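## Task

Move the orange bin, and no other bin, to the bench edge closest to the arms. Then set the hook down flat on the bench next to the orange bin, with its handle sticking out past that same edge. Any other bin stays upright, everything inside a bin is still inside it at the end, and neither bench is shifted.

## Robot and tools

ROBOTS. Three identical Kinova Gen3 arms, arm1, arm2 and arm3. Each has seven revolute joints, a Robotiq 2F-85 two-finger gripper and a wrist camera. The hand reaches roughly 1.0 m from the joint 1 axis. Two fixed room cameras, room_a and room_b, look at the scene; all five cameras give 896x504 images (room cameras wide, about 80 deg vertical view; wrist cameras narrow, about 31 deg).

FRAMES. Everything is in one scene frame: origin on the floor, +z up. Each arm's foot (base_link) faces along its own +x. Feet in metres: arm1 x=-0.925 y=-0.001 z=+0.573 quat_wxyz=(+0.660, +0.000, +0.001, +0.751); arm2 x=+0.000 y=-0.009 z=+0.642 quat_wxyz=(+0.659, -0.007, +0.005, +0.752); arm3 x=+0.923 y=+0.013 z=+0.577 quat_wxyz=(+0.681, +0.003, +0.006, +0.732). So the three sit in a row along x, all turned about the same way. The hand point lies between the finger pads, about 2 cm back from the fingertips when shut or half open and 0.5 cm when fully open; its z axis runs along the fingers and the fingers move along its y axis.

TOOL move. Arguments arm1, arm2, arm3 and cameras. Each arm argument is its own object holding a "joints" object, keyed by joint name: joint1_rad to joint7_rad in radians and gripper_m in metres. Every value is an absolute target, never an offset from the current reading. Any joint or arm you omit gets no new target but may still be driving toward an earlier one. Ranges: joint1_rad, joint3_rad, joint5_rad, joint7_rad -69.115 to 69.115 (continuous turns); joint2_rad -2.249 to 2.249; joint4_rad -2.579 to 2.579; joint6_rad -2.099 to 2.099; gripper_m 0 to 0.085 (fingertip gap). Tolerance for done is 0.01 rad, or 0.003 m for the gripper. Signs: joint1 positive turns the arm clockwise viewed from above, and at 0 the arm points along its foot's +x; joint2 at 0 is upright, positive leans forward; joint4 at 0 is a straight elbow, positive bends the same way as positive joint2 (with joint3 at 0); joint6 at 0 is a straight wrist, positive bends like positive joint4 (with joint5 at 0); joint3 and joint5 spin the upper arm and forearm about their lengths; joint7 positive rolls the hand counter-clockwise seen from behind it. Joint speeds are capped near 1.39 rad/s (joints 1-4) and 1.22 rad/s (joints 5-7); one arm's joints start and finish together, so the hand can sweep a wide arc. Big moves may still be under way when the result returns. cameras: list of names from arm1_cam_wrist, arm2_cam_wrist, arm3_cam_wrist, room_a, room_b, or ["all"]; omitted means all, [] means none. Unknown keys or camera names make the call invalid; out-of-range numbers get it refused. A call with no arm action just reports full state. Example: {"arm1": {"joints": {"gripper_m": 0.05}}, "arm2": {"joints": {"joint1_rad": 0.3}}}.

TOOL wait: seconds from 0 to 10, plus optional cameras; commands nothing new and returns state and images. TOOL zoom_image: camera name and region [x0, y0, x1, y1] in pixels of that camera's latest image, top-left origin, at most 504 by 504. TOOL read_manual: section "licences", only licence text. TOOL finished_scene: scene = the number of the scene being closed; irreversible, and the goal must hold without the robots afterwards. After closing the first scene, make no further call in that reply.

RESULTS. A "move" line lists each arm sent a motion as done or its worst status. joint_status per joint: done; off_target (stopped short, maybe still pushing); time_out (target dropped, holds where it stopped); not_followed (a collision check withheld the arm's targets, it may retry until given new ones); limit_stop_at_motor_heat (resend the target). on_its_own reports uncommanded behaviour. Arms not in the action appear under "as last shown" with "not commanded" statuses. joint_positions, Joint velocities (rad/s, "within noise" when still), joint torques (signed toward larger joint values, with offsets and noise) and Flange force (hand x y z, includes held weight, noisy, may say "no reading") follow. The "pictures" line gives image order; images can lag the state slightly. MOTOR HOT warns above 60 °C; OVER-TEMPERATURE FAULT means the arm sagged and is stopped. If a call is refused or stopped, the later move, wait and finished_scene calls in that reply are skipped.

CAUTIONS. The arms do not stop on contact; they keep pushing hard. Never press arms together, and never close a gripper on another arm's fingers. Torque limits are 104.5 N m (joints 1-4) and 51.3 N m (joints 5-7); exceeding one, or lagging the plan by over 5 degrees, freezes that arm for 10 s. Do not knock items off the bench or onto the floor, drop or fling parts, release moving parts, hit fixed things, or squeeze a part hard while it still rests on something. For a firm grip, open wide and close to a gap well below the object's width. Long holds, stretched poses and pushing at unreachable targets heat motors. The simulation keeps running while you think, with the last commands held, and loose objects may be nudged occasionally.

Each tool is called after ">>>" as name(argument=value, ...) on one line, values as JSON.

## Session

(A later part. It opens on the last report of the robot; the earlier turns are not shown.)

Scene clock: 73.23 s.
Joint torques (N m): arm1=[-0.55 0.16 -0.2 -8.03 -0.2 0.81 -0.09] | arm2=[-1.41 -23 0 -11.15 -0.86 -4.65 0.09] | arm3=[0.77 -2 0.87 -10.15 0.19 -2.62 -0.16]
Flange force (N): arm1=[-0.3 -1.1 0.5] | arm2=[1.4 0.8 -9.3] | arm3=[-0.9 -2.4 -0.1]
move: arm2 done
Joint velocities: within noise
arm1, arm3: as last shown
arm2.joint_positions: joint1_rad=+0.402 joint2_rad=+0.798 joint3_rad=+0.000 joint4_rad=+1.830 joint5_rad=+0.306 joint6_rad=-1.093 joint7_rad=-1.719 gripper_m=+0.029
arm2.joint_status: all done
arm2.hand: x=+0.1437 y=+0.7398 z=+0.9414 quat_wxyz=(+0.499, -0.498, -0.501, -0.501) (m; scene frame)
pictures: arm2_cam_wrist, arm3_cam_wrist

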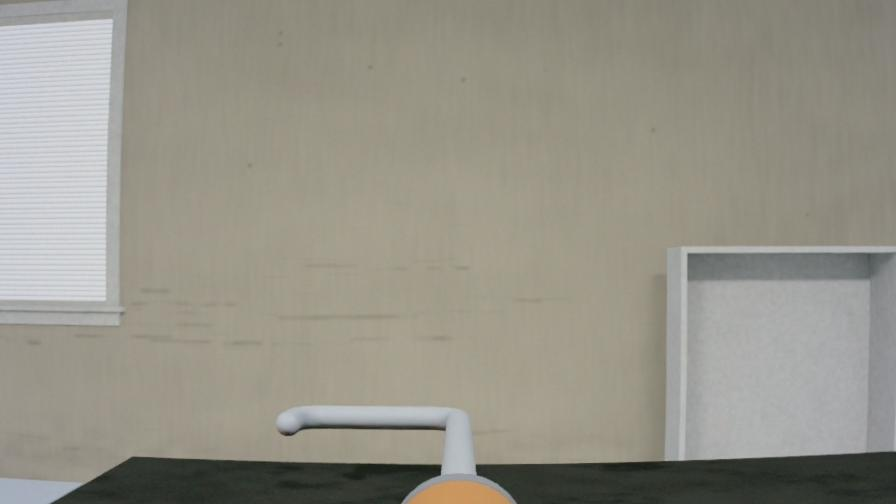

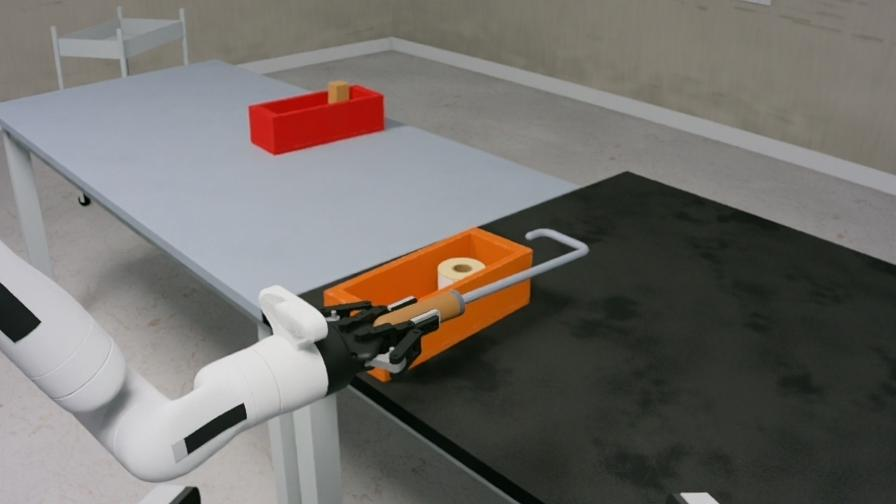

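>>> move(arm2={"joints":{"joint1_rad":0.4002,"joint2_rad":1.1535,"joint3_rad":0,"joint4_rad":1.7539,"joint5_rad":0.2752,"joint6_rad":-1.3586,"joint7_rad":-1.6349}}, cameras=["arm2_cam_wrist","arm3_cam_wrist"])

>>> zoom_image(camera="arm3_cam_wrist", region=[300, 220, 700, 470])

Scene clock: 75.83 s.
Joint torques (N m): arm1=[-0.58 0.23 -0.17 -8.01 -0.22 0.79 -0.06] | arm2=[-1.25 -21.12 0.45 -6.21 -0.43 -2.64 0.16] | arm3=[0.84 -2.02 0.91 -10.2 0.22 -2.6 -0.15]
Flange force (N): arm1=[0.0 -1.0 0.5] | arm2=[6.9 0.4 -7.4] | arm3=[-1.1 -2.4 0.0]
move: arm2 done
Joint velocities: within noise
arm1.joint_positions: joint1_rad=+0.603 joint2_rad=-0.399 joint3_rad=-0.041 joint4_rad=+1.662 joint5_rad=+0.010 joint6_rad=+2.038 joint7_rad=+1.045 gripper_m=+0.085
arm1.joint_status: not commanded
arm1.hand: x=-0.8659 y=+0.0675 z=+1.0332 quat_wxyz=(+0.045, +0.296, -0.952, +0.068) (m; scene frame)
arm2.joint_positions: joint1_rad=+0.400 joint2_rad=+1.153 joint3_rad=+0.000 joint4_rad=+1.754 joint5_rad=+0.275 joint6_rad=-1.359 joint7_rad=-1.635 gripper_m=+0.029
arm2.joint_status: all done
arm2.hand: x=+0.1440 y=+0.7394 z=+0.7850 quat_wxyz=(+0.499, -0.499, -0.502, -0.500) (m; scene frame)
arm3: as last shown
pictures: arm2_cam_wrist, arm3_cam_wrist

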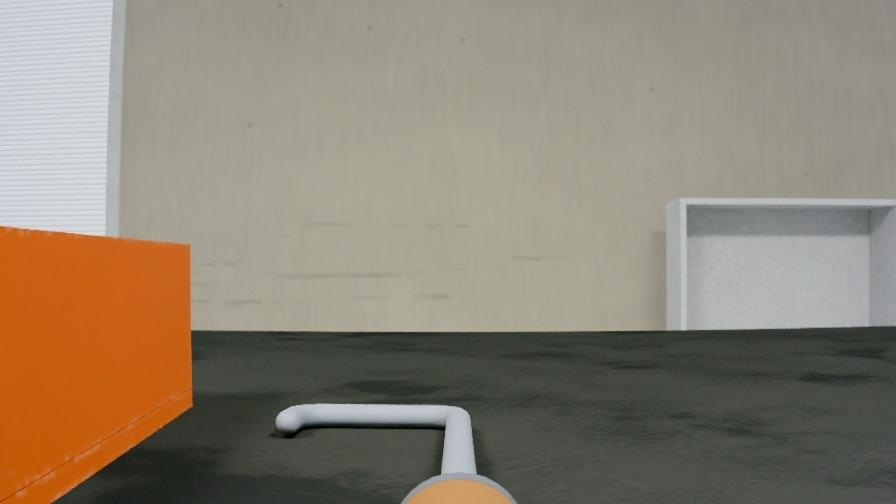

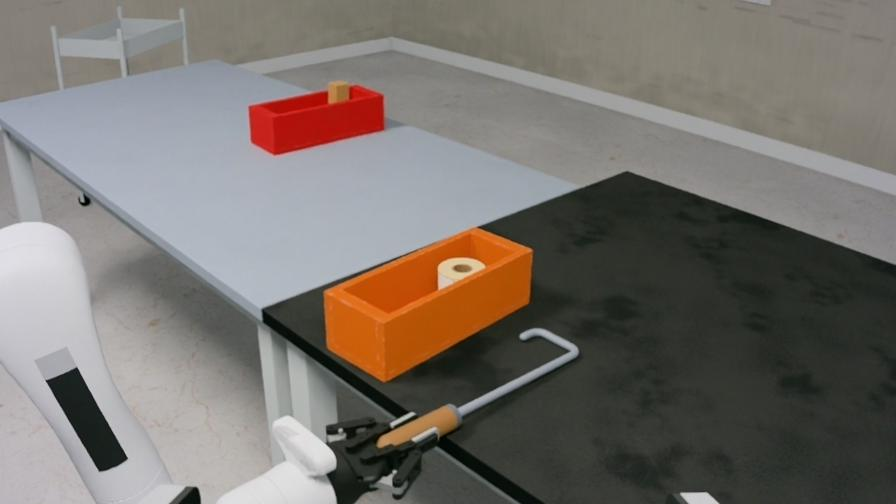

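Scaled by 1.260 from the camera's 896x504 image, which has a finer 1280x720 frame.

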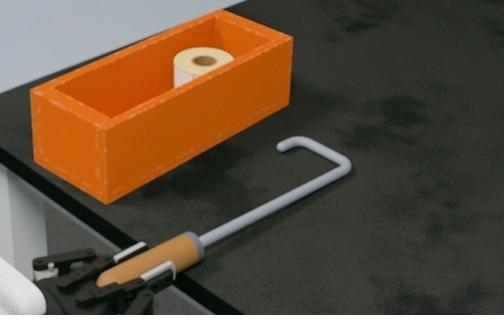

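>>> move(arm2={"joints":{"gripper_m":0.085}}, cameras=[])

>>> move(arm2={"joints":{"joint1_rad":0.5383,"joint2_rad":1.1578,"joint3_rad":0,"joint4_rad":2.2252,"joint5_rad":0.4193,"joint6_rad":-1.8092,"joint7_rad":-1.473}}, cameras=["arm2_cam_wrist","arm3_cam_wrist"])

>>> zoom_image(camera="arm3_cam_wrist", region=[300, 220, 700, 470])

Scene clock: 78.90 s.
Joint torques (N m): arm1=[-0.54 0.19 -0.22 -7.98 -0.18 0.76 -0.08] | arm2=[-1.46 -21.11 0.23 -6.61 -0.4 -2.9 0.11] | arm3=[0.77 -1.97 0.9 -10.17 0.22 -2.65 -0.13]
Flange force (N): arm1=[-0.2 -1.1 0.2] | arm2=[7.7 0.5 -8.1] | arm3=[-1.0 -2.5 -0.2]
move: arm2 done
Joint velocities: within noise
arm1, arm3: as last shown
arm2.joint_positions: joint1_rad=+0.400 joint2_rad=+1.154 joint3_rad=+0.000 joint4_rad=+1.754 joint5_rad=+0.275 joint6_rad=-1.359 joint7_rad=-1.635 gripper_m=+0.085
arm2.joint_status: all done
arm2.hand: x=+0.1439 y=+0.7394 z=+0.7849 quat_wxyz=(+0.499, -0.499, -0.502, -0.500) (m; scene frame)
pictures: none
No camera images: "cameras" was empty.

Scene clock: 80.67 s.
Joint torques (N m): arm1=[-0.49 0.18 -0.18 -8.01 -0.25 0.83 -0.07] | arm2=[-1.41 -16.85 -0.07 -2.26 0.03 -2.9 0.17] | arm3=[0.74 -1.99 0.93 -10.17 0.21 -2.62 -0.14]
Flange force (N): arm1=[-0.3 -1.1 0.5] | arm2=[9.2 1.0 -4.3] | arm3=[-1.0 -2.7 -0.1]
move: arm2 done
Joint velocities: within noise
arm1, arm3: as last shown
arm2.joint_positions: joint1_rad=+0.538 joint2_rad=+1.158 joint3_rad=+0.000 joint4_rad=+2.225 joint5_rad=+0.419 joint6_rad=-1.809 joint7_rad=-1.473 gripper_m=+0.085
arm2.joint_status: all done
arm2.hand: x=+0.1444 y=+0.5799 z=+0.7874 quat_wxyz=(+0.499, -0.498, -0.501, -0.501) (m; scene frame)
pictures: arm2_cam_wrist, arm3_cam_wrist

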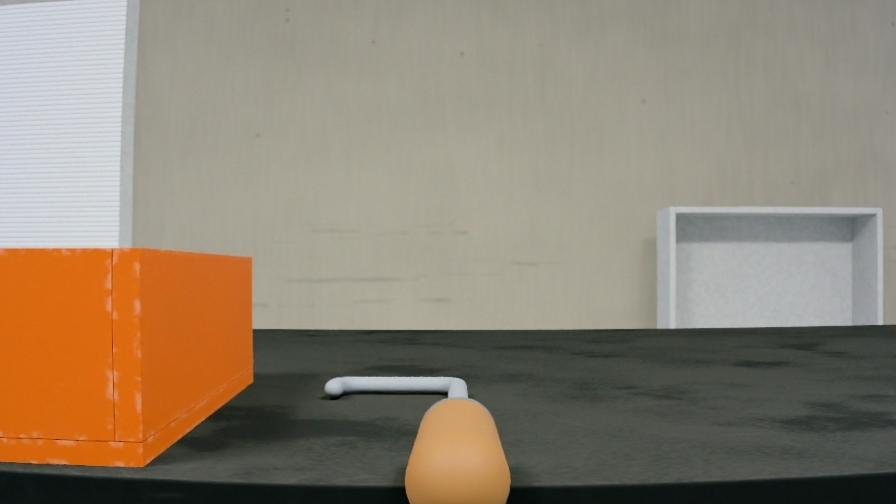

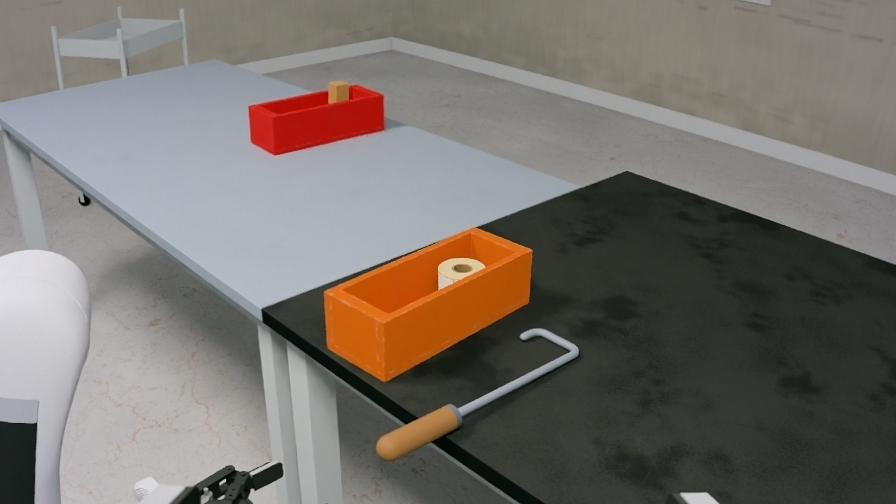

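Scaled by 1.260 from the camera's 896x504 image, which has a finer 1280x720 frame.

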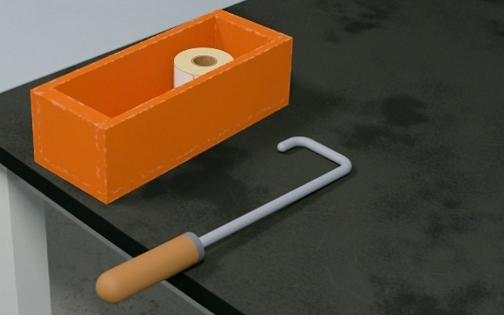

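>>> finished_scene(scene=2)

The scene is finished: the task was done.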